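# Place banded ring green-up onto the lone board peg

## Task

Slide the banded ring over the single free-standing peg on the wooden board, with its green face pointing up, and push it fully down to the bottom. When done, no part of either robot may be in contact with the ring, and the board must still lie flat with at least half its area resting on the cloth.

## Robot and tools

ROBOT. Two six-joint arms, left_arm and right_arm, each ending in a parallel two-finger gripper with a wrist camera: cam_left_wrist and cam_right_wrist, both 896x504. If a wrist-camera cable brushes something, that counts as the hand touching it. Objects may occasionally get nudged by an outside push.

FRAMES. The scene frame has its origin at table-top height, halfway between the two nominal bases. +x points out over the table, +y toward the left_arm side, +z up. Image left and right do not match arm names. Calibrated bases: left_arm at (+0.057, +0.375, +0.033) m and right_arm at (+0.012, -0.294, +0.044) m, each turned only slightly about z. Each arm reports end_effector_position (metres) and end_effector_quat_wxyz in its own base frame. That point sits between the finger pads, about 1 cm short of the tips. The fingers point along the gripper's +z and close along its y. Reported poses can be a few cm off, more when the arm reaches far.

ROW FORMAT. Every command row has 14 numbers, even if one arm stays still: left waist, shoulder, elbow, wrist pitch, wrist yaw, wrist roll, left opening, then the same seven for right_arm. Joint numbers are absolute target angles in radians, not offsets. Stated ranges: waist -2.618..3.054, shoulder 0..3.142, elbow 0..3.142, wrist pitch -1.571..1.571, wrist yaw -1.571..1.571, wrist roll -2.094..2.094. The true ends may differ by up to 0.059 rad. A target more than 0.059 rad outside a range, and farther out than the current angle, gets the call rejected. Opening is an absolute command from -1 (closed) to +1 (fully open). To leave a gripper unchanged, repeat its current command; 0 means half-way, not 'no change'.

execute_actions(actions, cameras). actions is a list of actions. Each action is a list of up to 15 rows, one row per 1/30 s step, and lasts 0.5 s. A short action keeps its last row for the remaining steps. Each step, a joint's target is kept within 0.339 rad of its measured angle for waist, shoulder and elbow, and within 2.2 rad for the wrist joints. If a row would put a gripper more than 200 mm from where it is, that arm's targets are scaled back. cameras lists names, ["all"] or []. Images come back only when asked for or when actions is empty. An empty call also shows the scene number.

move(target, speed, blend, opening_speed, grip_force, blocking, cameras). target is one 14-number row or a list of up to 15 rows, all absolute. speed is in rad/s for the joint with the longest way to go, 0.01 to 12.57, default 0.5. It can be one number or one per target. blend, in rad, rounds corners in a list; 0 means stop at each point. opening_speed is in units per second on the opening scale, at least 0.2. grip_force is the limit per finger pad in newtons, 10 to 50, one value or one per arm. It persists, and lower values close slowly. blocking=false returns after about 0.5 s while the motion continues. A new move then takes over from the current one. Moves do not avoid obstacles or the other arm, and joints lag behind the path. The result adds a move: line: done, off_target, moving, held or fault, and possibly limits=held. Faster moves, or targets set deeper past a contact, press harder.

wait(seconds 0..10) lets time pass while the last commands hold. stop brakes a running move. zoom_image(camera, region=[x0,y0,x1,y1] in pixels, top-left origin, at most 504x504) enlarges part of the latest image from that camera. read_manual gives licence text only. finished_scene(scene) ends the scene for good, so call it only once the ring sits correctly and the robot is clear.

RESULT LINES. Joint positions: one block per arm with six angles in rad, then the finger gap in metres (0.093 when fully open). Joint velocities are in rad/s and m/s, and can read 'within noise'. Joint targets shows what the joints are being driven toward right now. Tool commands shows the current gripper commands. grip_measured is on the -1..+1 scale. Joint torques are in N m, positive toward larger angles, with joints 1-3 wrapping at ±28. Calls that run actions also list joint angles at some steps. Other messages: 'joint sent to its limit'; 'joint command not followed', where the clearance check altered targets; MOTOR HOT from 75 °C; OVER-TEMPERATURE FAULT at 90 °C, where that arm folds and stays idle.

GRIPPING. The pads meet at about -0.94 on grip_measured, and each millimetre of object width adds about 0.0208. To hold a rigid item firmly, command about 0.24 below its width reading and keep sending that number. To release, send a value well above the width reading. Dropping straight to -1 from far open causes a brief hard squeeze.

AVOID. Do not drop the ring or release it while it moves. Avoid fast impacts with the table, board or peg, and never let the two arms or their grippers press or collide. Do not knock the board off the cloth or tilt it, and do not let anything leave the table. Do not hold an arm stretched out or pushing for long, since this heats its motors. Finish with both grippers away from the ring.

Each tool is called after "Emit:" as name([rows], argument=value, ...), one row to a line, values as JSON.

## Session

Emit:
execute_actions(actions=[])

Scene clock: 0.00 s.
left_arm: end_effector_position=(+0.4012, +0.0055, +0.0908) grip_measured=+1.000 end_effector_quat_wxyz=(+0.574, -0.025, +0.818, +0.027) | right_arm: end_effector_position=(+0.3872, -0.0355, +0.0779) grip_measured=+1.000 end_effector_quat_wxyz=(+0.566, +0.050, +0.818, -0.090)
Joint positions: left_arm=[-0.028 1.593 0.408 0.838 -0.099 -0.019 0.093] | right_arm=[-0.005 1.617 0.354 0.905 0.2 -0.021 0.093]
Joint velocities: within noise
Joint torques (N m): no reading
Heat: left arm: 32 °C; right arm: 30 °C.
Joint targets: left_arm=[-0.028 1.585 0.417 0.844 -0.099 -0.018] | right_arm=[-0.005 1.608 0.364 0.917 0.200 -0.021]
Tool commands: left_gripper/opening=+1.0 right_gripper/opening=+1.0

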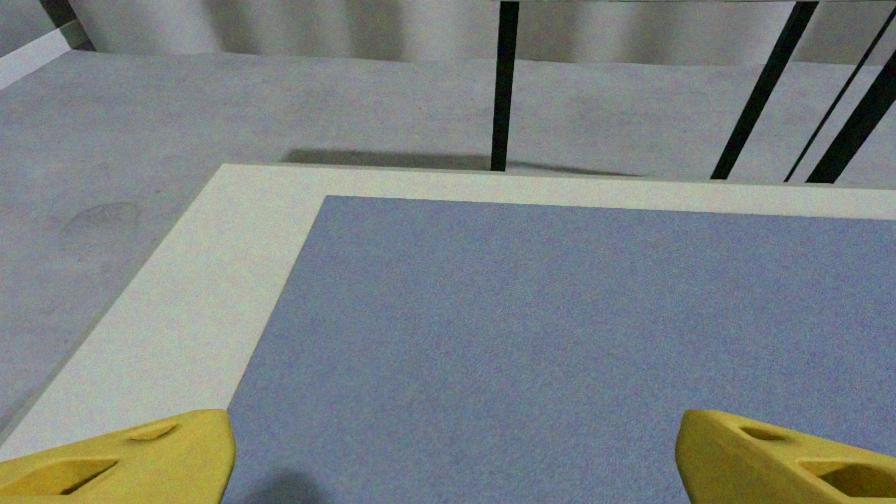

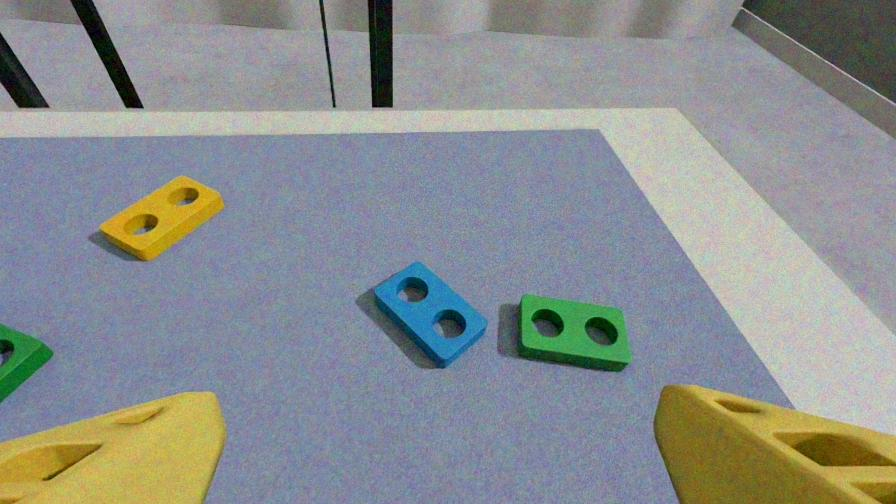

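Emit:
move(target=[-0.4,1.3,1.1,-0.6,0,0,1,0.25,1.3,1.1,-0.6,0,0,1], speed=1.2, cameras=["all"])

Scene clock: 3.33 s.
left_arm: end_effector_position=(+0.3413, -0.1412, +0.1894) grip_measured=+1.000 end_effector_quat_wxyz=(+0.354, +0.178, +0.915, -0.070) | right_arm: end_effector_position=(+0.3542, +0.0865, +0.1816) grip_measured=+1.000 end_effector_quat_wxyz=(+0.345, -0.117, +0.931, +0.035)
Joint positions: left_arm=[-0.395 1.317 1.075 -0.59 -0.006 -0.009 0.093] | right_arm=[0.246 1.321 1.066 -0.607 0.013 -0.008 0.093]
Joint torques (N m): left_arm=[-0.18 -6.16 8.72 1.84 -0.04 0.17] | right_arm=[0.49 -5.94 11.06 1.68 -0.17 0.17]
Heat: left arm: 33 °C; right arm: 30 °C.
Joint targets: left_arm=[-0.400 1.300 1.100 -0.600 0.000 0.000] | right_arm=[0.250 1.300 1.100 -0.600 0.000 0.000]
move: done

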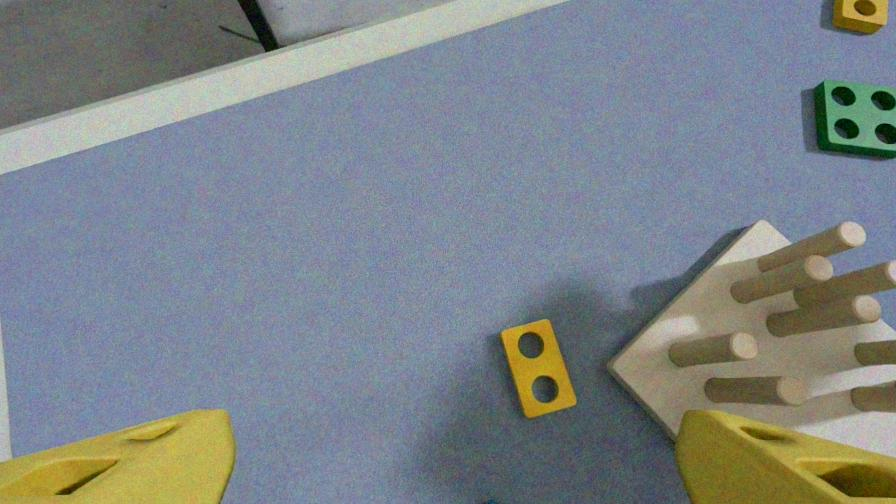

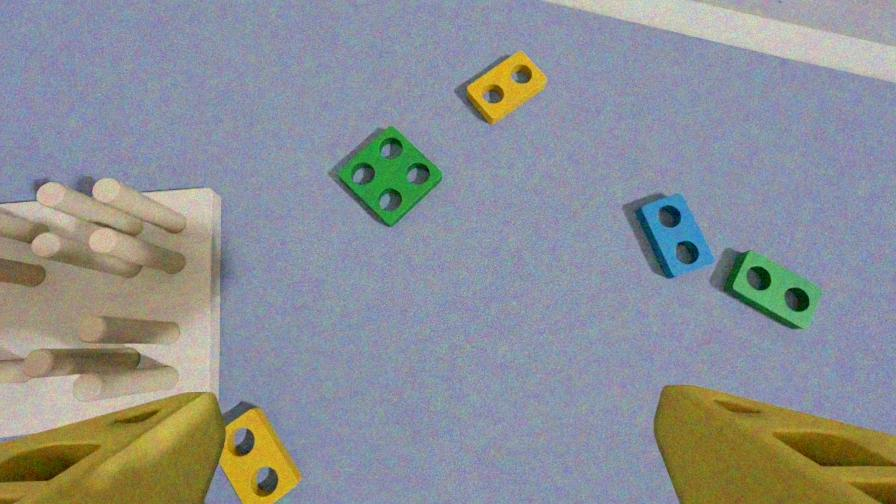

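Emit:
move(target=[-0.72,1.2,1.0,-0.7,0,0,1,-0.2,0.8,0.7,-0.8,0,0,1], speed=1.2, cameras=["all"])

Emit:
move(target=[0.1,0.8,0.7,-0.8,0,0,1,-0.6,0.8,0.7,-0.8,0,0,1], speed=1.2, cameras=["all"])

Scene clock: 4.73 s.
left_arm: end_effector_position=(+0.2502, -0.2171, +0.1763) grip_measured=+1.000 end_effector_quat_wxyz=(+0.305, +0.327, +0.887, -0.115) | right_arm: end_effector_position=(+0.2325, -0.0468, +0.1492) grip_measured=+1.000 end_effector_quat_wxyz=(+0.325, +0.090, +0.941, -0.036)
Joint positions: left_arm=[-0.716 1.222 1.004 -0.689 -0.002 -0.008 0.093] | right_arm=[-0.194 0.809 0.709 -0.806 0.006 -0.006 0.093]
Joint torques (N m): left_arm=[-0.29 -5.63 6.31 1.73 -0.05 0.08] | right_arm=[-0.54 -1.33 6.76 1.58 -0.08 0.14]
Heat: left arm: 33 °C; right arm: 31 °C.
Joint targets: left_arm=[-0.720 1.200 1.000 -0.700 0.000 0.000] | right_arm=[-0.200 0.800 0.700 -0.800 0.000 0.000]
move: done

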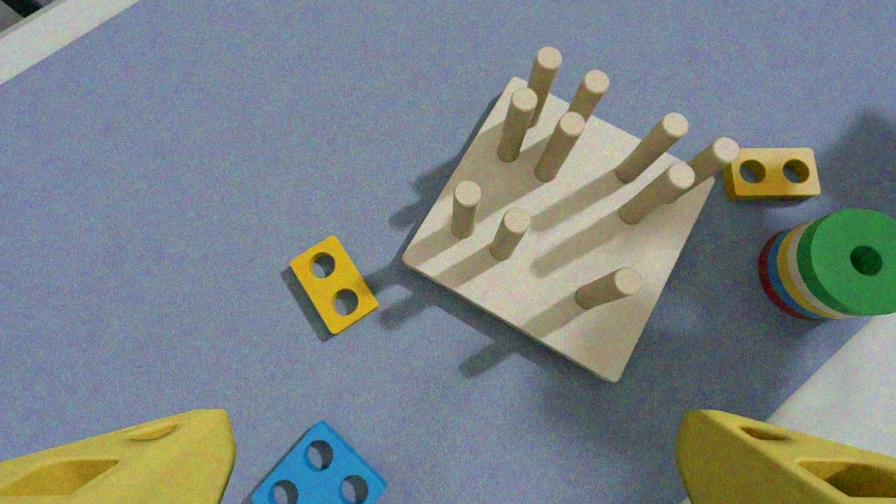

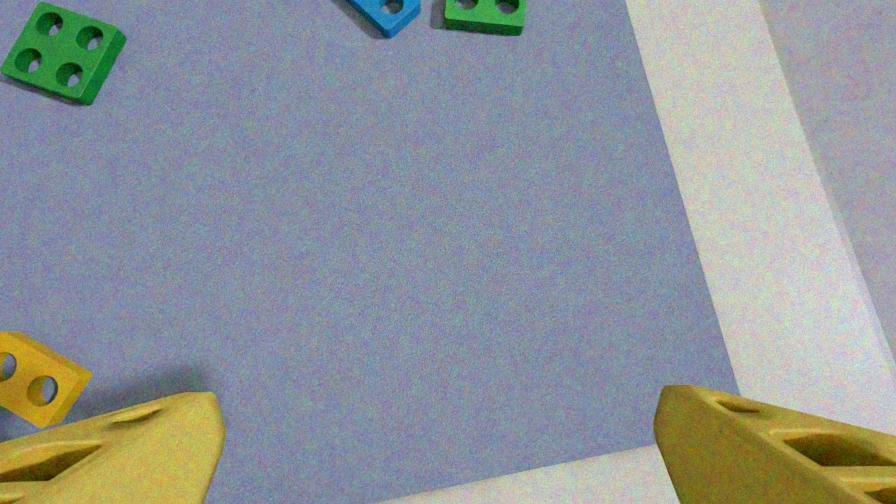

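Scene clock: 5.93 s.
left_arm: end_effector_position=(+0.2381, +0.0227, +0.1495) grip_measured=+1.000 end_effector_quat_wxyz=(+0.331, -0.048, +0.942, +0.015) | right_arm: end_effector_position=(+0.1960, -0.1334, +0.1491) grip_measured=+1.000 end_effector_quat_wxyz=(+0.311, +0.274, +0.904, -0.099)
Joint positions: left_arm=[0.094 0.808 0.704 -0.791 -0.001 -0.007 0.093] | right_arm=[-0.594 0.809 0.709 -0.806 0.005 -0.006 0.093]
Joint torques (N m): left_arm=[0.65 -1.44 6.28 1.77 -0.1 0.09] | right_arm=[-0.54 -1.31 6.75 1.6 -0.06 0.15]
Heat: left arm: 33 °C; right arm: 31 °C.
Joint targets: left_arm=[0.100 0.800 0.700 -0.800 0.000 0.000] | right_arm=[-0.600 0.800 0.700 -0.800 0.000 0.000]
move: done

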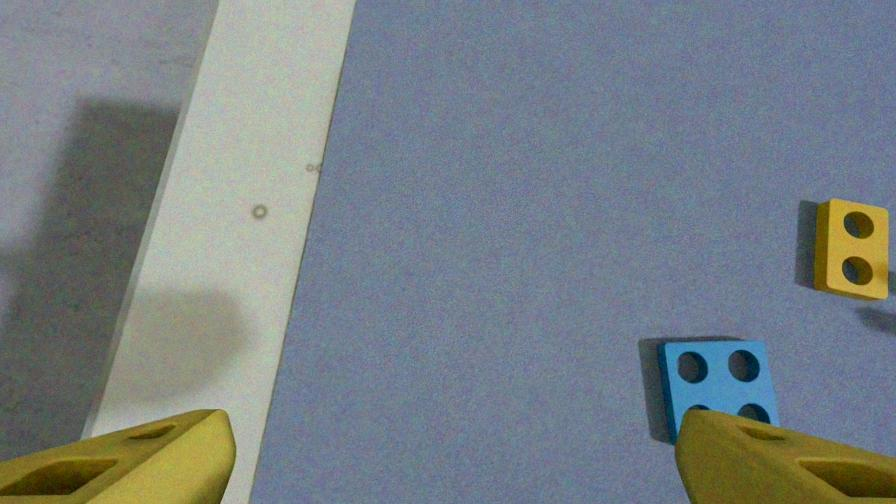

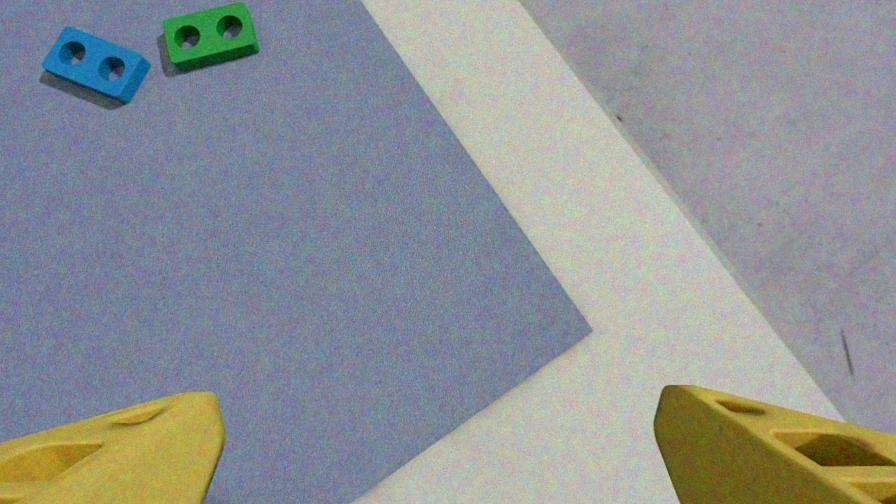

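Emit:
move(target=[0.1,0.8,0.7,-0.8,0,0,1,0.858,1.677,1.426,-1.32,0,0,1], speed=1.2, cameras=["cam_right_wrist"])

Scene clock: 9.30 s.
left_arm: end_effector_position=(+0.2381, +0.0227, +0.1495) grip_measured=+1.000 end_effector_quat_wxyz=(+0.331, -0.048, +0.942, +0.015) | right_arm: end_effector_position=(+0.1908, +0.2217, +0.1248) grip_measured=+1.000 end_effector_quat_wxyz=(-0.009, -0.420, +0.908, -0.005)
Joint positions: left_arm=[0.094 0.808 0.704 -0.791 -0.001 -0.007 0.093] | right_arm=[0.861 1.668 1.391 -1.315 0.002 -0.005 0.093]
Joint torques (N m): left_arm=[0.72 -1.25 6.3 1.76 -0.09 0.13] | right_arm=[-0.21 -5.14 9.89 0.2 -0.04 0.14]
Heat: left arm: 33 °C; right arm: 31 °C.
Joint targets: left_arm=[0.100 0.800 0.700 -0.800 0.000 0.000] | right_arm=[0.858 1.677 1.426 -1.320 0.000 0.000]
move: done
Images, in order (width x height): cam_right_wrist 896x504.

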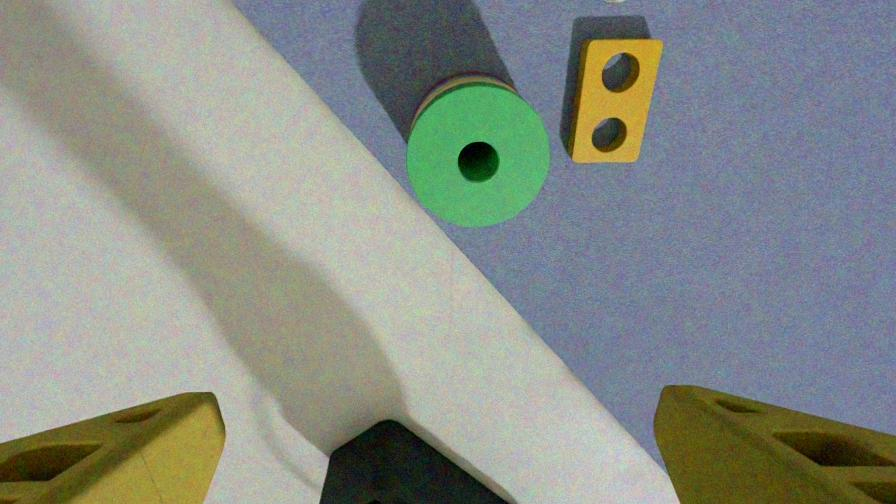

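Emit:
move(target=[0.1,0.8,0.7,-0.8,0,0,1,0.815,1.748,1.365,-1.166,0,-1.85,1], speed=1.2, cameras=["cam_right_wrist"])

Scene clock: 14.90 s.
left_arm: end_effector_position=(+0.2381, +0.0227, +0.1495) grip_measured=+1.000 end_effector_quat_wxyz=(+0.331, -0.048, +0.942, +0.015) | right_arm: end_effector_position=(+0.2200, +0.2357, +0.1017) grip_measured=+1.000 end_effector_quat_wxyz=(-0.015, +0.971, -0.239, +0.010)
Joint positions: left_arm=[0.094 0.808 0.704 -0.791 -0.001 -0.007 0.093] | right_arm=[0.821 1.735 1.375 -1.175 0.002 -1.839 0.093]
Joint torques (N m): left_arm=[0.92 -1.55 6.41 1.79 -0.08 0.13] | right_arm=[-0.5 -5.37 5.52 0.39 -0.1 -0.01]
Heat: left arm: 33 °C; right arm: 31 °C.
Joint targets: left_arm=[0.100 0.800 0.700 -0.800 0.000 0.000] | right_arm=[0.815 1.748 1.365 -1.166 0.000 -1.850]
move: done
Images, in order (width x height): cam_right_wrist 896x504.

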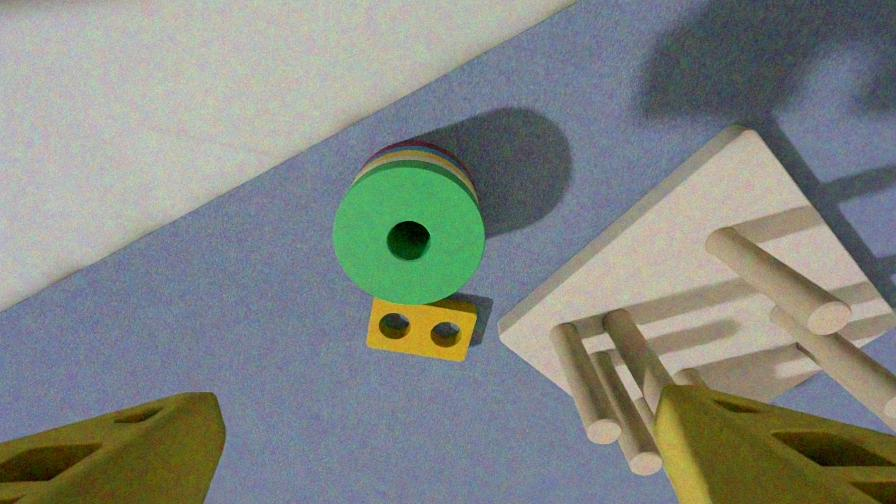

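Emit:
move([
  [0.1,0.8,0.7,-0.8,0,0,1,0.803,1.742,1.328,-1.160,0,-1.85,1],
  [0.1,0.8,0.7,-0.8,0,0,1,0.803,1.884,1.068,-0.757,0,-1.85,1],
], speed=0.5, cameras=["cam_right_wrist"])

Scene clock: 18.07 s.
left_arm: end_effector_position=(+0.2381, +0.0227, +0.1495) grip_measured=+1.000 end_effector_quat_wxyz=(+0.331, -0.048, +0.942, +0.015) | right_arm: end_effector_position=(+0.2171, +0.2267, -0.0109) grip_measured=+1.000 end_effector_quat_wxyz=(-0.002, +0.970, -0.244, +0.002)
Joint positions: left_arm=[0.094 0.808 0.704 -0.791 -0.001 -0.007 0.093] | right_arm=[0.808 1.874 1.075 -0.766 0.002 -1.84 0.093]
Joint torques (N m): left_arm=[0.83 -1.31 6.49 1.75 -0.08 0.11] | right_arm=[-0.46 -6.06 5.04 0.33 -0.11 0.01]
Heat: left arm: 33 °C; right arm: 32 °C.
Joint targets: left_arm=[0.100 0.800 0.700 -0.800 0.000 0.000] | right_arm=[0.803 1.884 1.068 -0.757 0.000 -1.850]
move: done
Images, in order (width x height): cam_right_wrist 896x504.

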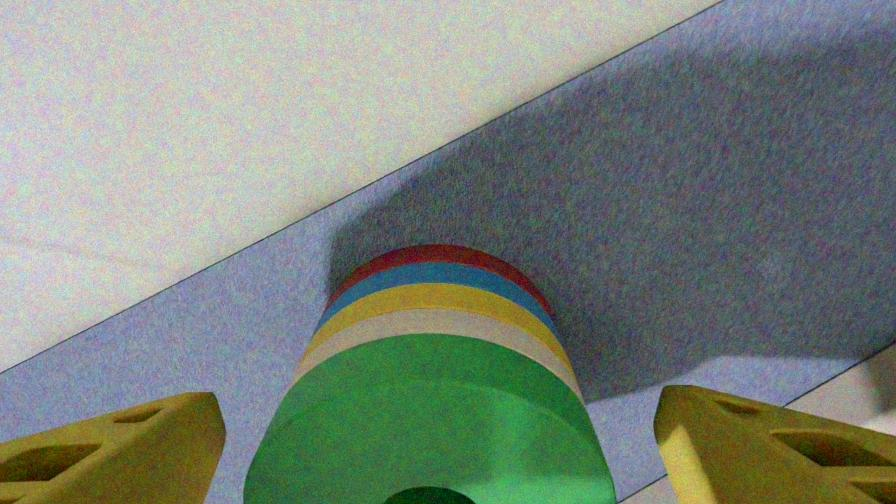

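Emit:
move(target=[0.1,0.8,0.7,-0.8,0,0,1,0.803,1.884,1.068,-0.757,0,-1.85,-0.1], opening_speed=0.8, cameras=["cam_right_wrist"])

Scene clock: 20.10 s.
left_arm: end_effector_position=(+0.2381, +0.0227, +0.1495) grip_measured=+1.000 end_effector_quat_wxyz=(+0.331, -0.048, +0.942, +0.015) | right_arm: end_effector_position=(+0.2172, +0.2268, -0.0109) grip_measured=+0.168 end_effector_quat_wxyz=(-0.002, +0.970, -0.244, +0.002)
Joint positions: left_arm=[0.094 0.808 0.704 -0.791 -0.001 -0.007 0.093] | right_arm=[0.808 1.874 1.075 -0.765 0.002 -1.841 0.053]
Joint torques (N m): left_arm=[0.68 -1.54 6.35 1.79 -0.07 0.09] | right_arm=[-0.44 -6.04 5 0.32 -0.1 0.01]
Heat: left arm: 33 °C; right arm: 32 °C.
Joint targets: left_arm=[0.100 0.800 0.700 -0.800 0.000 0.000] | right_arm=[0.803 1.884 1.068 -0.757 0.000 -1.850]
move: done
Images, in order (width x height): cam_right_wrist 896x504.

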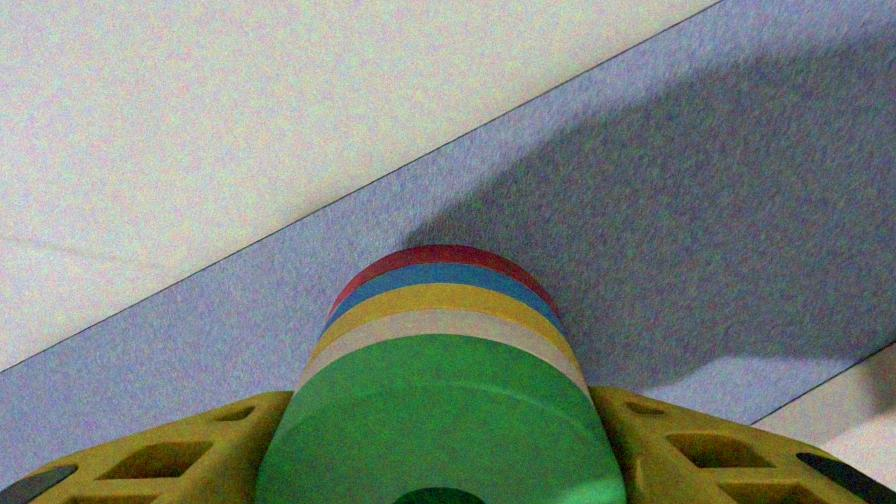

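Emit:
move([
  [0.1,0.8,0.7,-0.8,0,0,1,0.803,1.742,1.328,-1.160,0,-1.85,-0.1],
  [-0.85,0.197,0.319,-0.522,0,0,-0.5,0.878,2.308,2.141,-1.404,0,-1.9,-0.1],
], speed=0.7, cameras=["all"])

Scene clock: 25.20 s.
left_arm: end_effector_position=(+0.1452, -0.1631, +0.1555) grip_measured=-0.498 end_effector_quat_wxyz=(+0.493, +0.341, +0.768, -0.223) | right_arm: end_effector_position=(+0.2854, +0.3396, +0.0819) grip_measured=+0.153 end_effector_quat_wxyz=(+0.006, +0.982, -0.189, -0.002)
Joint positions: left_arm=[-0.844 0.205 0.323 -0.545 -0.001 -0.007 0.021] | right_arm=[0.873 2.294 2.105 -1.395 0.002 -1.889 0.053]
Joint torques (N m): left_arm=[-0.32 1.13 6.19 2.73 -0.04 0.14] | right_arm=[0.62 -9.25 9.91 0.07 -0.11 0]
Heat: left arm: 32 °C; right arm: 33 °C.
Joint targets: left_arm=[-0.850 0.197 0.319 -0.522 0.000 0.000] | right_arm=[0.878 2.308 2.141 -1.404 0.000 -1.900]
move: off_target (right_arm); right_arm: the elbow is farthest, 0.036 rad from its target

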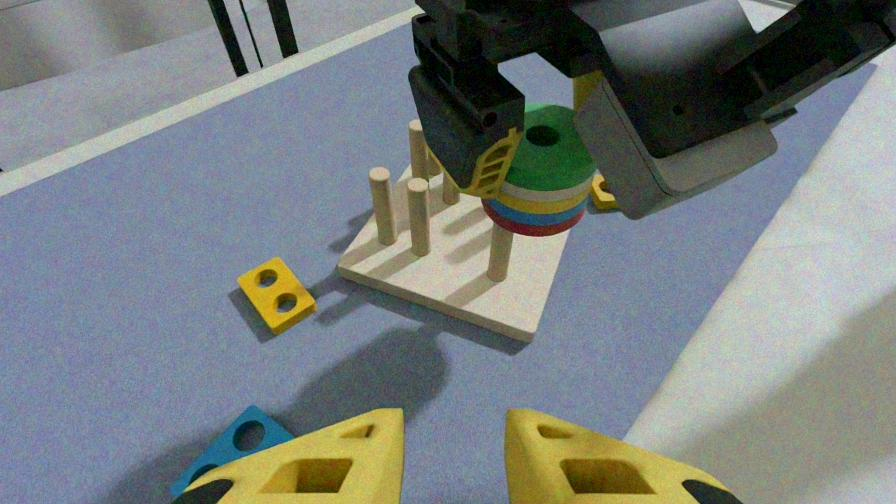

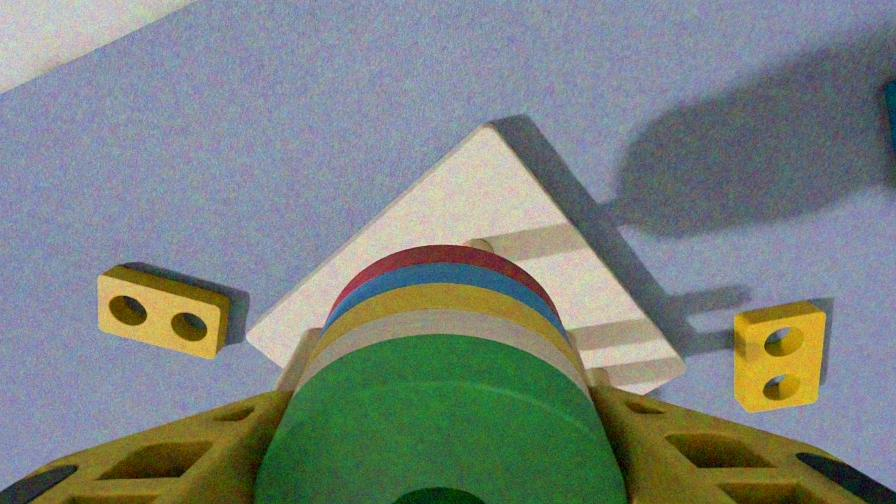

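Emit:
move(target=[-0.85,0.197,0.319,-0.522,0,0,-0.5,0.872,2.405,2.310,-1.476,0,-1.9,-0.1], speed=0.5, cameras=["all"])

Scene clock: 27.23 s.
left_arm: end_effector_position=(+0.1452, -0.1631, +0.1555) grip_measured=-0.498 end_effector_quat_wxyz=(+0.493, +0.341, +0.768, -0.223) | right_arm: end_effector_position=(+0.2962, +0.3525, +0.0830) grip_measured=+0.153 end_effector_quat_wxyz=(+0.005, +0.982, -0.189, -0.002)
Joint positions: left_arm=[-0.844 0.205 0.323 -0.545 -0.001 -0.007 0.021] | right_arm=[0.873 2.389 2.274 -1.467 0.002 -1.889 0.053]
Joint torques (N m): left_arm=[-0.36 0.98 6.24 2.72 -0.06 0.12] | right_arm=[0.06 -9.62 9.81 0.07 -0.11 0]
Heat: left arm: 32 °C; right arm: 33 °C.
Joint targets: left_arm=[-0.850 0.197 0.319 -0.522 0.000 0.000] | right_arm=[0.872 2.405 2.310 -1.476 0.000 -1.900]
move: off_target (right_arm); right_arm: the elbow is farthest, 0.036 rad from its target

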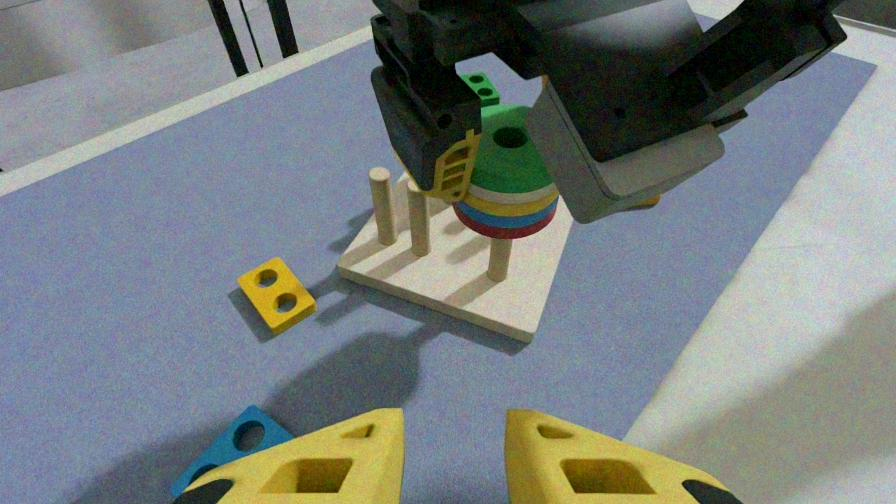

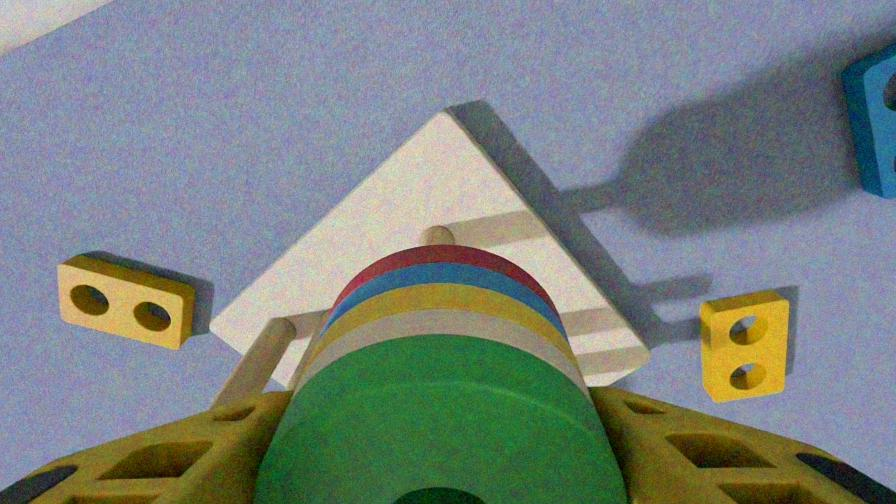

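Emit:
move(target=[-0.85,0.197,0.319,-0.522,0,0,-0.5,0.858,2.412,2.247,-1.41,0,-1.9,-0.1], speed=0.3, cameras=["all"])

Scene clock: 28.73 s.
left_arm: end_effector_position=(+0.1452, -0.1631, +0.1555) grip_measured=-0.498 end_effector_quat_wxyz=(+0.493, +0.341, +0.768, -0.223) | right_arm: end_effector_position=(+0.3043, +0.3552, +0.0742) grip_measured=+0.153 end_effector_quat_wxyz=(-0.004, +0.981, -0.193, +0.003)
Joint positions: left_arm=[-0.844 0.205 0.323 -0.545 -0.001 -0.007 0.021] | right_arm=[0.863 2.398 2.255 -1.418 0.002 -1.889 0.053]
Joint torques (N m): left_arm=[-0.32 1.09 6.41 2.69 -0.08 0.11] | right_arm=[-0.42 -9.84 5.72 0.32 -0.1 0]
Heat: left arm: 33 °C; right arm: 33 °C.
Joint targets: left_arm=[-0.850 0.197 0.319 -0.522 0.000 0.000] | right_arm=[0.858 2.412 2.247 -1.410 0.000 -1.900]
move: done

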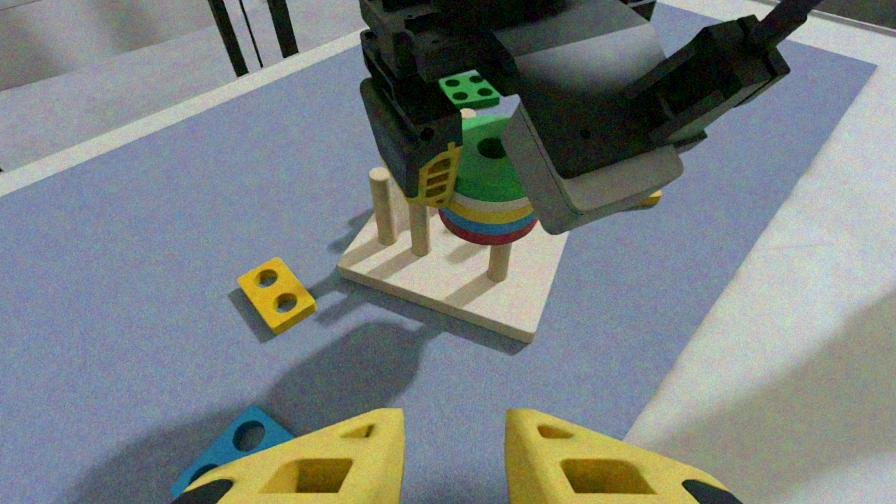

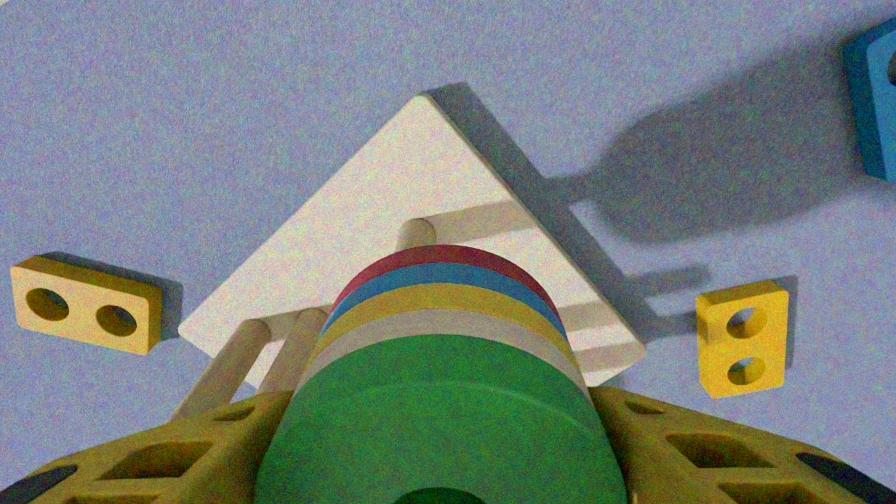

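Emit:
move(target=[-0.85,0.197,0.319,-0.522,0,0,-0.5,0.860,2.335,2.141,-1.367,0,-1.9,-0.1], speed=0.3, cameras=["all"])

Scene clock: 30.13 s.
left_arm: end_effector_position=(+0.1452, -0.1631, +0.1555) grip_measured=-0.498 end_effector_quat_wxyz=(+0.493, +0.341, +0.768, -0.223) | right_arm: end_effector_position=(+0.3017, +0.3522, +0.0686) grip_measured=+0.152 end_effector_quat_wxyz=(-0.007, +0.981, -0.193, +0.005)
Joint positions: left_arm=[-0.844 0.205 0.323 -0.545 -0.001 -0.007 0.021] | right_arm=[0.863 2.361 2.167 -1.359 0.002 -1.889 0.053]
Joint torques (N m): left_arm=[-0.49 1.05 6.37 2.77 -0.07 0.13] | right_arm=[-0.23 -12.96 4.01 0.16 -0.1 0.01]
Heat: left arm: 33 °C; right arm: 34 °C.
Joint targets: left_arm=[-0.850 0.197 0.319 -0.522 0.000 0.000] | right_arm=[0.860 2.335 2.141 -1.367 0.000 -1.900]
move: done

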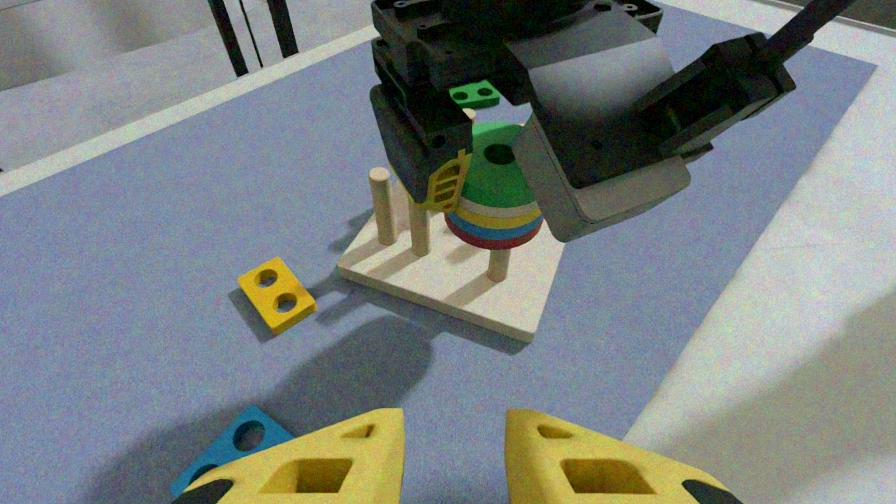

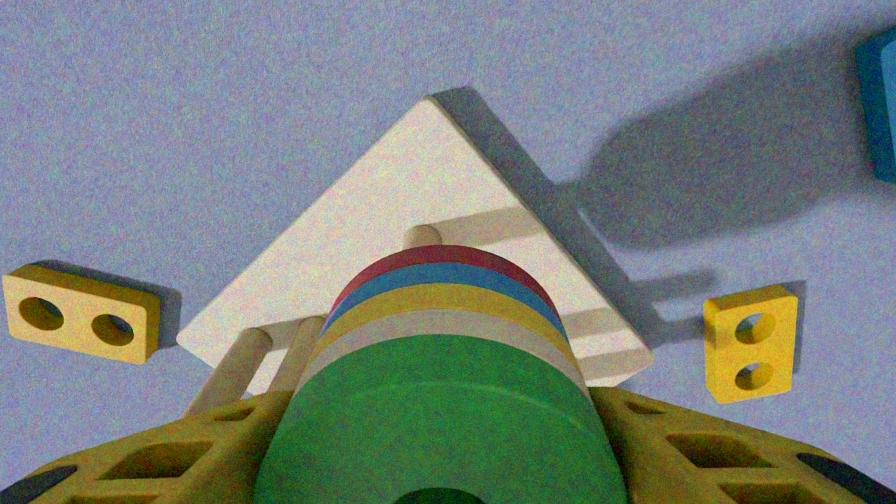

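Emit:
move(target=[-0.85,0.197,0.319,-0.522,0,0,-0.5,0.863,2.307,2.084,-1.356,0,-1.9,-0.1], speed=0.3, cameras=["all"])

Scene clock: 31.40 s.
left_arm: end_effector_position=(+0.1452, -0.1631, +0.1555) grip_measured=-0.498 end_effector_quat_wxyz=(+0.493, +0.341, +0.768, -0.223) | right_arm: end_effector_position=(+0.2937, +0.3424, +0.0623) grip_measured=+0.152 end_effector_quat_wxyz=(+0.007, +0.981, -0.193, -0.002)
Joint positions: left_arm=[-0.844 0.205 0.323 -0.545 -0.001 -0.007 0.021] | right_arm=[0.863 2.333 2.093 -1.345 0.004 -1.89 0.053]
Joint torques (N m): left_arm=[-0.4 1.18 6.34 2.73 -0.03 0.12] | right_arm=[0.09 -12.77 5.53 0.05 -0.12 0.01]
Heat: left arm: 33 °C; right arm: 35 °C.
Joint targets: left_arm=[-0.850 0.197 0.319 -0.522 0.000 0.000] | right_arm=[0.863 2.307 2.084 -1.356 0.000 -1.900]
move: done

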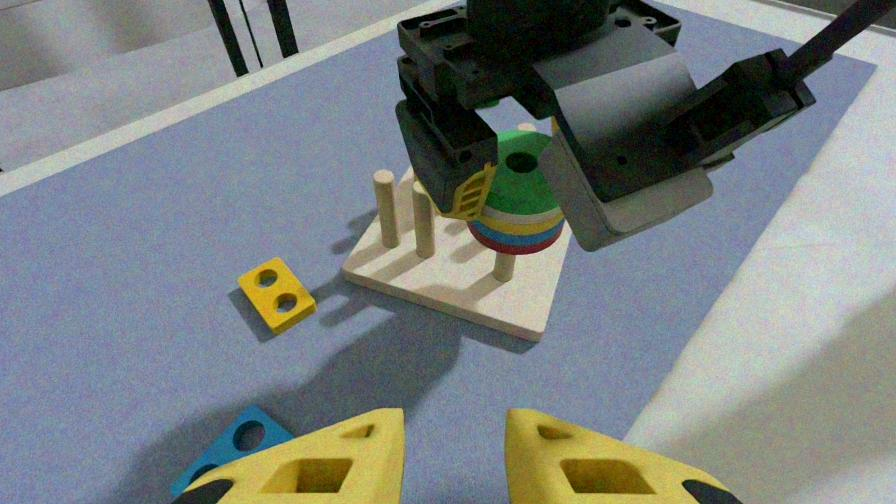

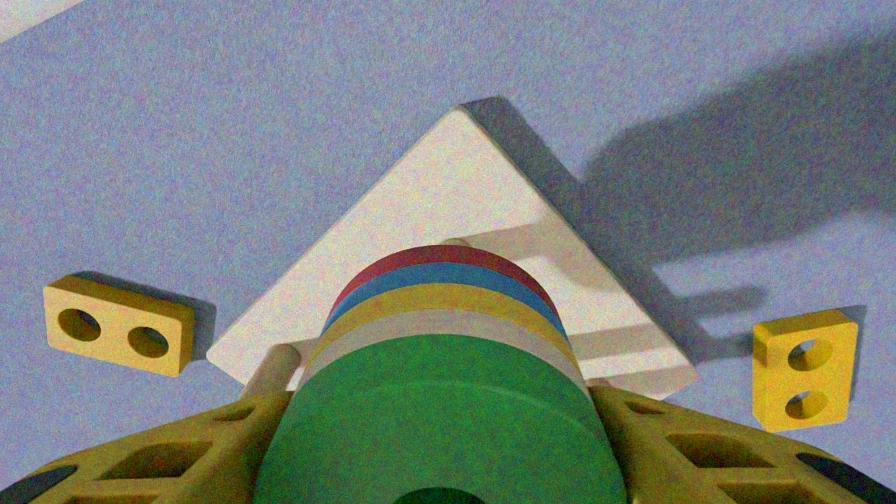

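Emit:
move(target=[-0.85,0.197,0.319,-0.522,0,0,-0.5,0.869,2.371,2.217,-1.406,0,-1.9,-0.1], speed=0.3, cameras=["all"])

Scene clock: 32.93 s.
left_arm: end_effector_position=(+0.1452, -0.1631, +0.1555) grip_measured=-0.498 end_effector_quat_wxyz=(+0.493, +0.341, +0.768, -0.223) | right_arm: end_effector_position=(+0.2986, +0.3480, +0.0748) grip_measured=+0.152 end_effector_quat_wxyz=(+0.001, +0.981, -0.193, +0.002)
Joint positions: left_arm=[-0.844 0.205 0.323 -0.545 -0.001 -0.007 0.021] | right_arm=[0.863 2.356 2.183 -1.397 0.004 -1.89 0.053]
Joint torques (N m): left_arm=[-0.58 1.01 6.28 2.72 -0.05 0.13] | right_arm=[0.72 -9.47 9.81 0.11 -0.11 0]
Heat: left arm: 33 °C; right arm: 35 °C.
Joint targets: left_arm=[-0.850 0.197 0.319 -0.522 0.000 0.000] | right_arm=[0.869 2.371 2.217 -1.406 0.000 -1.900]
move: done

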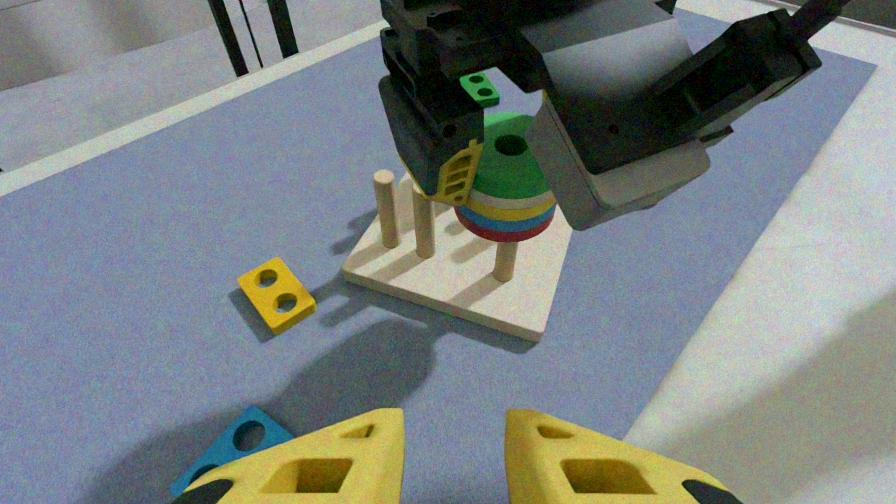

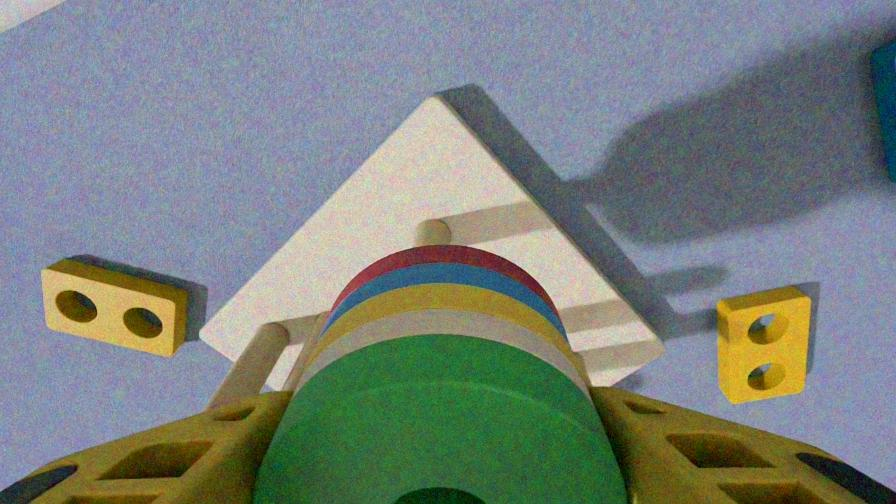

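Emit:
move(target=[-0.85,0.197,0.319,-0.522,0,0,-0.5,0.854,2.314,2.132,-1.393,0,-1.9,-0.1], speed=0.3, cameras=["all"])

Scene clock: 34.20 s.
left_arm: end_effector_position=(+0.1452, -0.1631, +0.1555) grip_measured=-0.498 end_effector_quat_wxyz=(+0.493, +0.341, +0.768, -0.223) | right_arm: end_effector_position=(+0.2939, +0.3407, +0.0645) grip_measured=+0.152 end_effector_quat_wxyz=(+0.017, +0.981, -0.194, -0.007)
Joint positions: left_arm=[-0.844 0.205 0.323 -0.545 -0.001 -0.007 0.021] | right_arm=[0.861 2.356 2.142 -1.393 0.004 -1.89 0.053]
Joint torques (N m): left_arm=[-0.39 1.17 6.27 2.75 -0.05 0.12] | right_arm=[-0.5 -14.2 5.44 0.13 -0.11 0]
Heat: left arm: 33 °C; right arm: 35 °C.
Joint targets: left_arm=[-0.850 0.197 0.319 -0.522 0.000 0.000] | right_arm=[0.854 2.314 2.132 -1.393 0.000 -1.900]
move: off_target (right_arm); right_arm: the shoulder is farthest, 0.042 rad from its target

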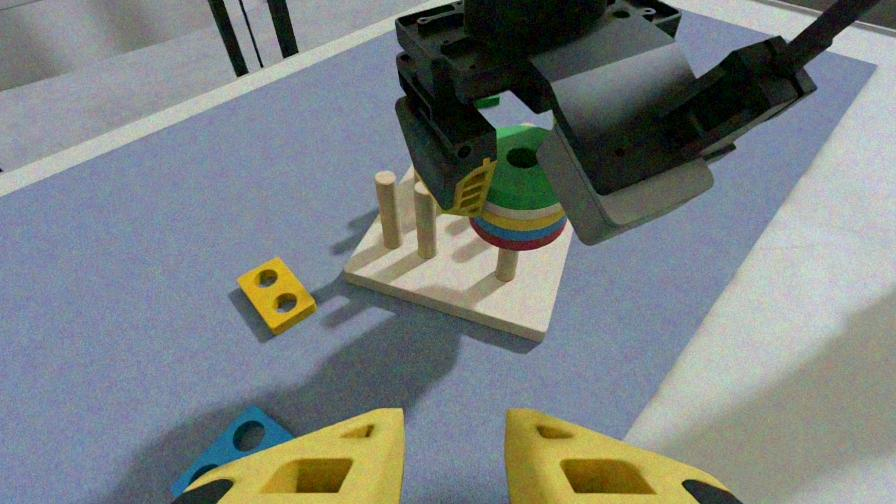

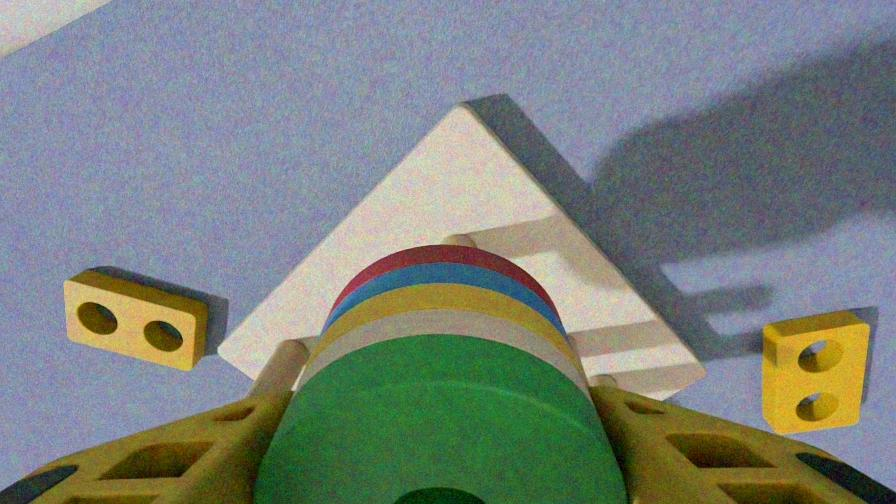

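Emit:
move([
  [-0.85,0.197,0.319,-0.522,0,0,-0.5,0.854,2.270,2.165,-1.42,0,-1.9,-0.1],
  [-0.85,0.197,0.319,-0.522,0,0,-0.5,0.854,2.351,2.186,-1.375,0,-1.9,-0.1],
], speed=0.3, cameras=["all"])

Scene clock: 36.50 s.
left_arm: end_effector_position=(+0.1452, -0.1631, +0.1555) grip_measured=-0.498 end_effector_quat_wxyz=(+0.493, +0.341, +0.768, -0.223) | right_arm: end_effector_position=(+0.2975, +0.3449, +0.0759) grip_measured=+0.152 end_effector_quat_wxyz=(-0.001, +0.981, -0.194, +0.003)
Joint positions: left_arm=[-0.844 0.205 0.323 -0.545 -0.001 -0.007 0.021] | right_arm=[0.861 2.335 2.151 -1.383 0.004 -1.89 0.053]
Joint torques (N m): left_arm=[-0.51 1.16 6.38 2.75 -0.1 0.12] | right_arm=[-0.5 -9.31 9.92 0.28 -0.12 0]
Heat: left arm: 33 °C; right arm: 36 °C.
Joint targets: left_arm=[-0.850 0.197 0.319 -0.522 0.000 0.000] | right_arm=[0.854 2.351 2.186 -1.375 0.000 -1.900]
move: done

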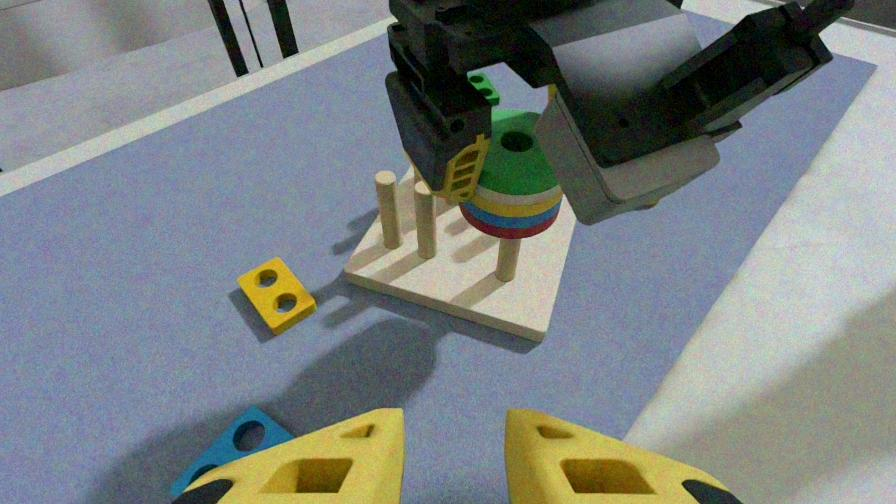

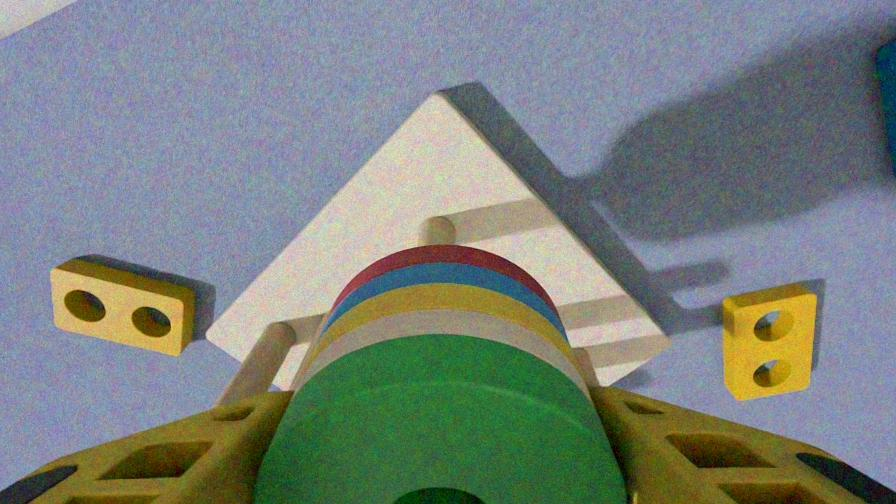

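Emit:
zoom_image(camera="cam_left_wrist", region=[420, 90, 620, 300])

Emit:
zoom_image(camera="cam_right_wrist", region=[250, 190, 650, 504])

Scaled by 2.400 from the camera's 896x504 image, which has a finer 1280x720 frame.

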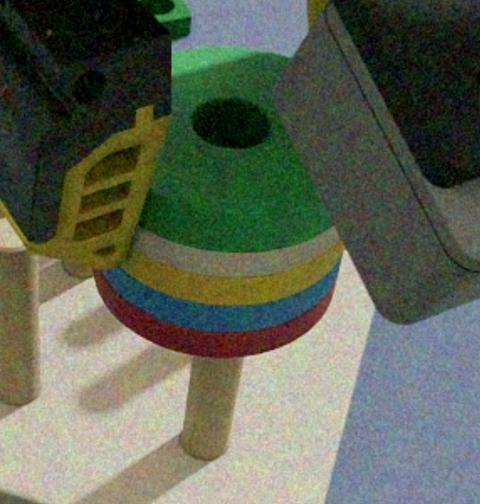

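Scaled by 1.260 from the camera's 896x504 image, which has a finer 1280x720 frame.

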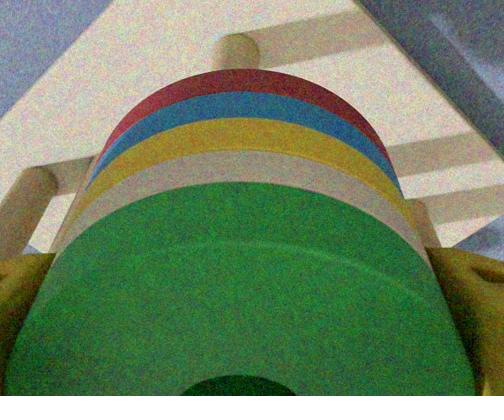

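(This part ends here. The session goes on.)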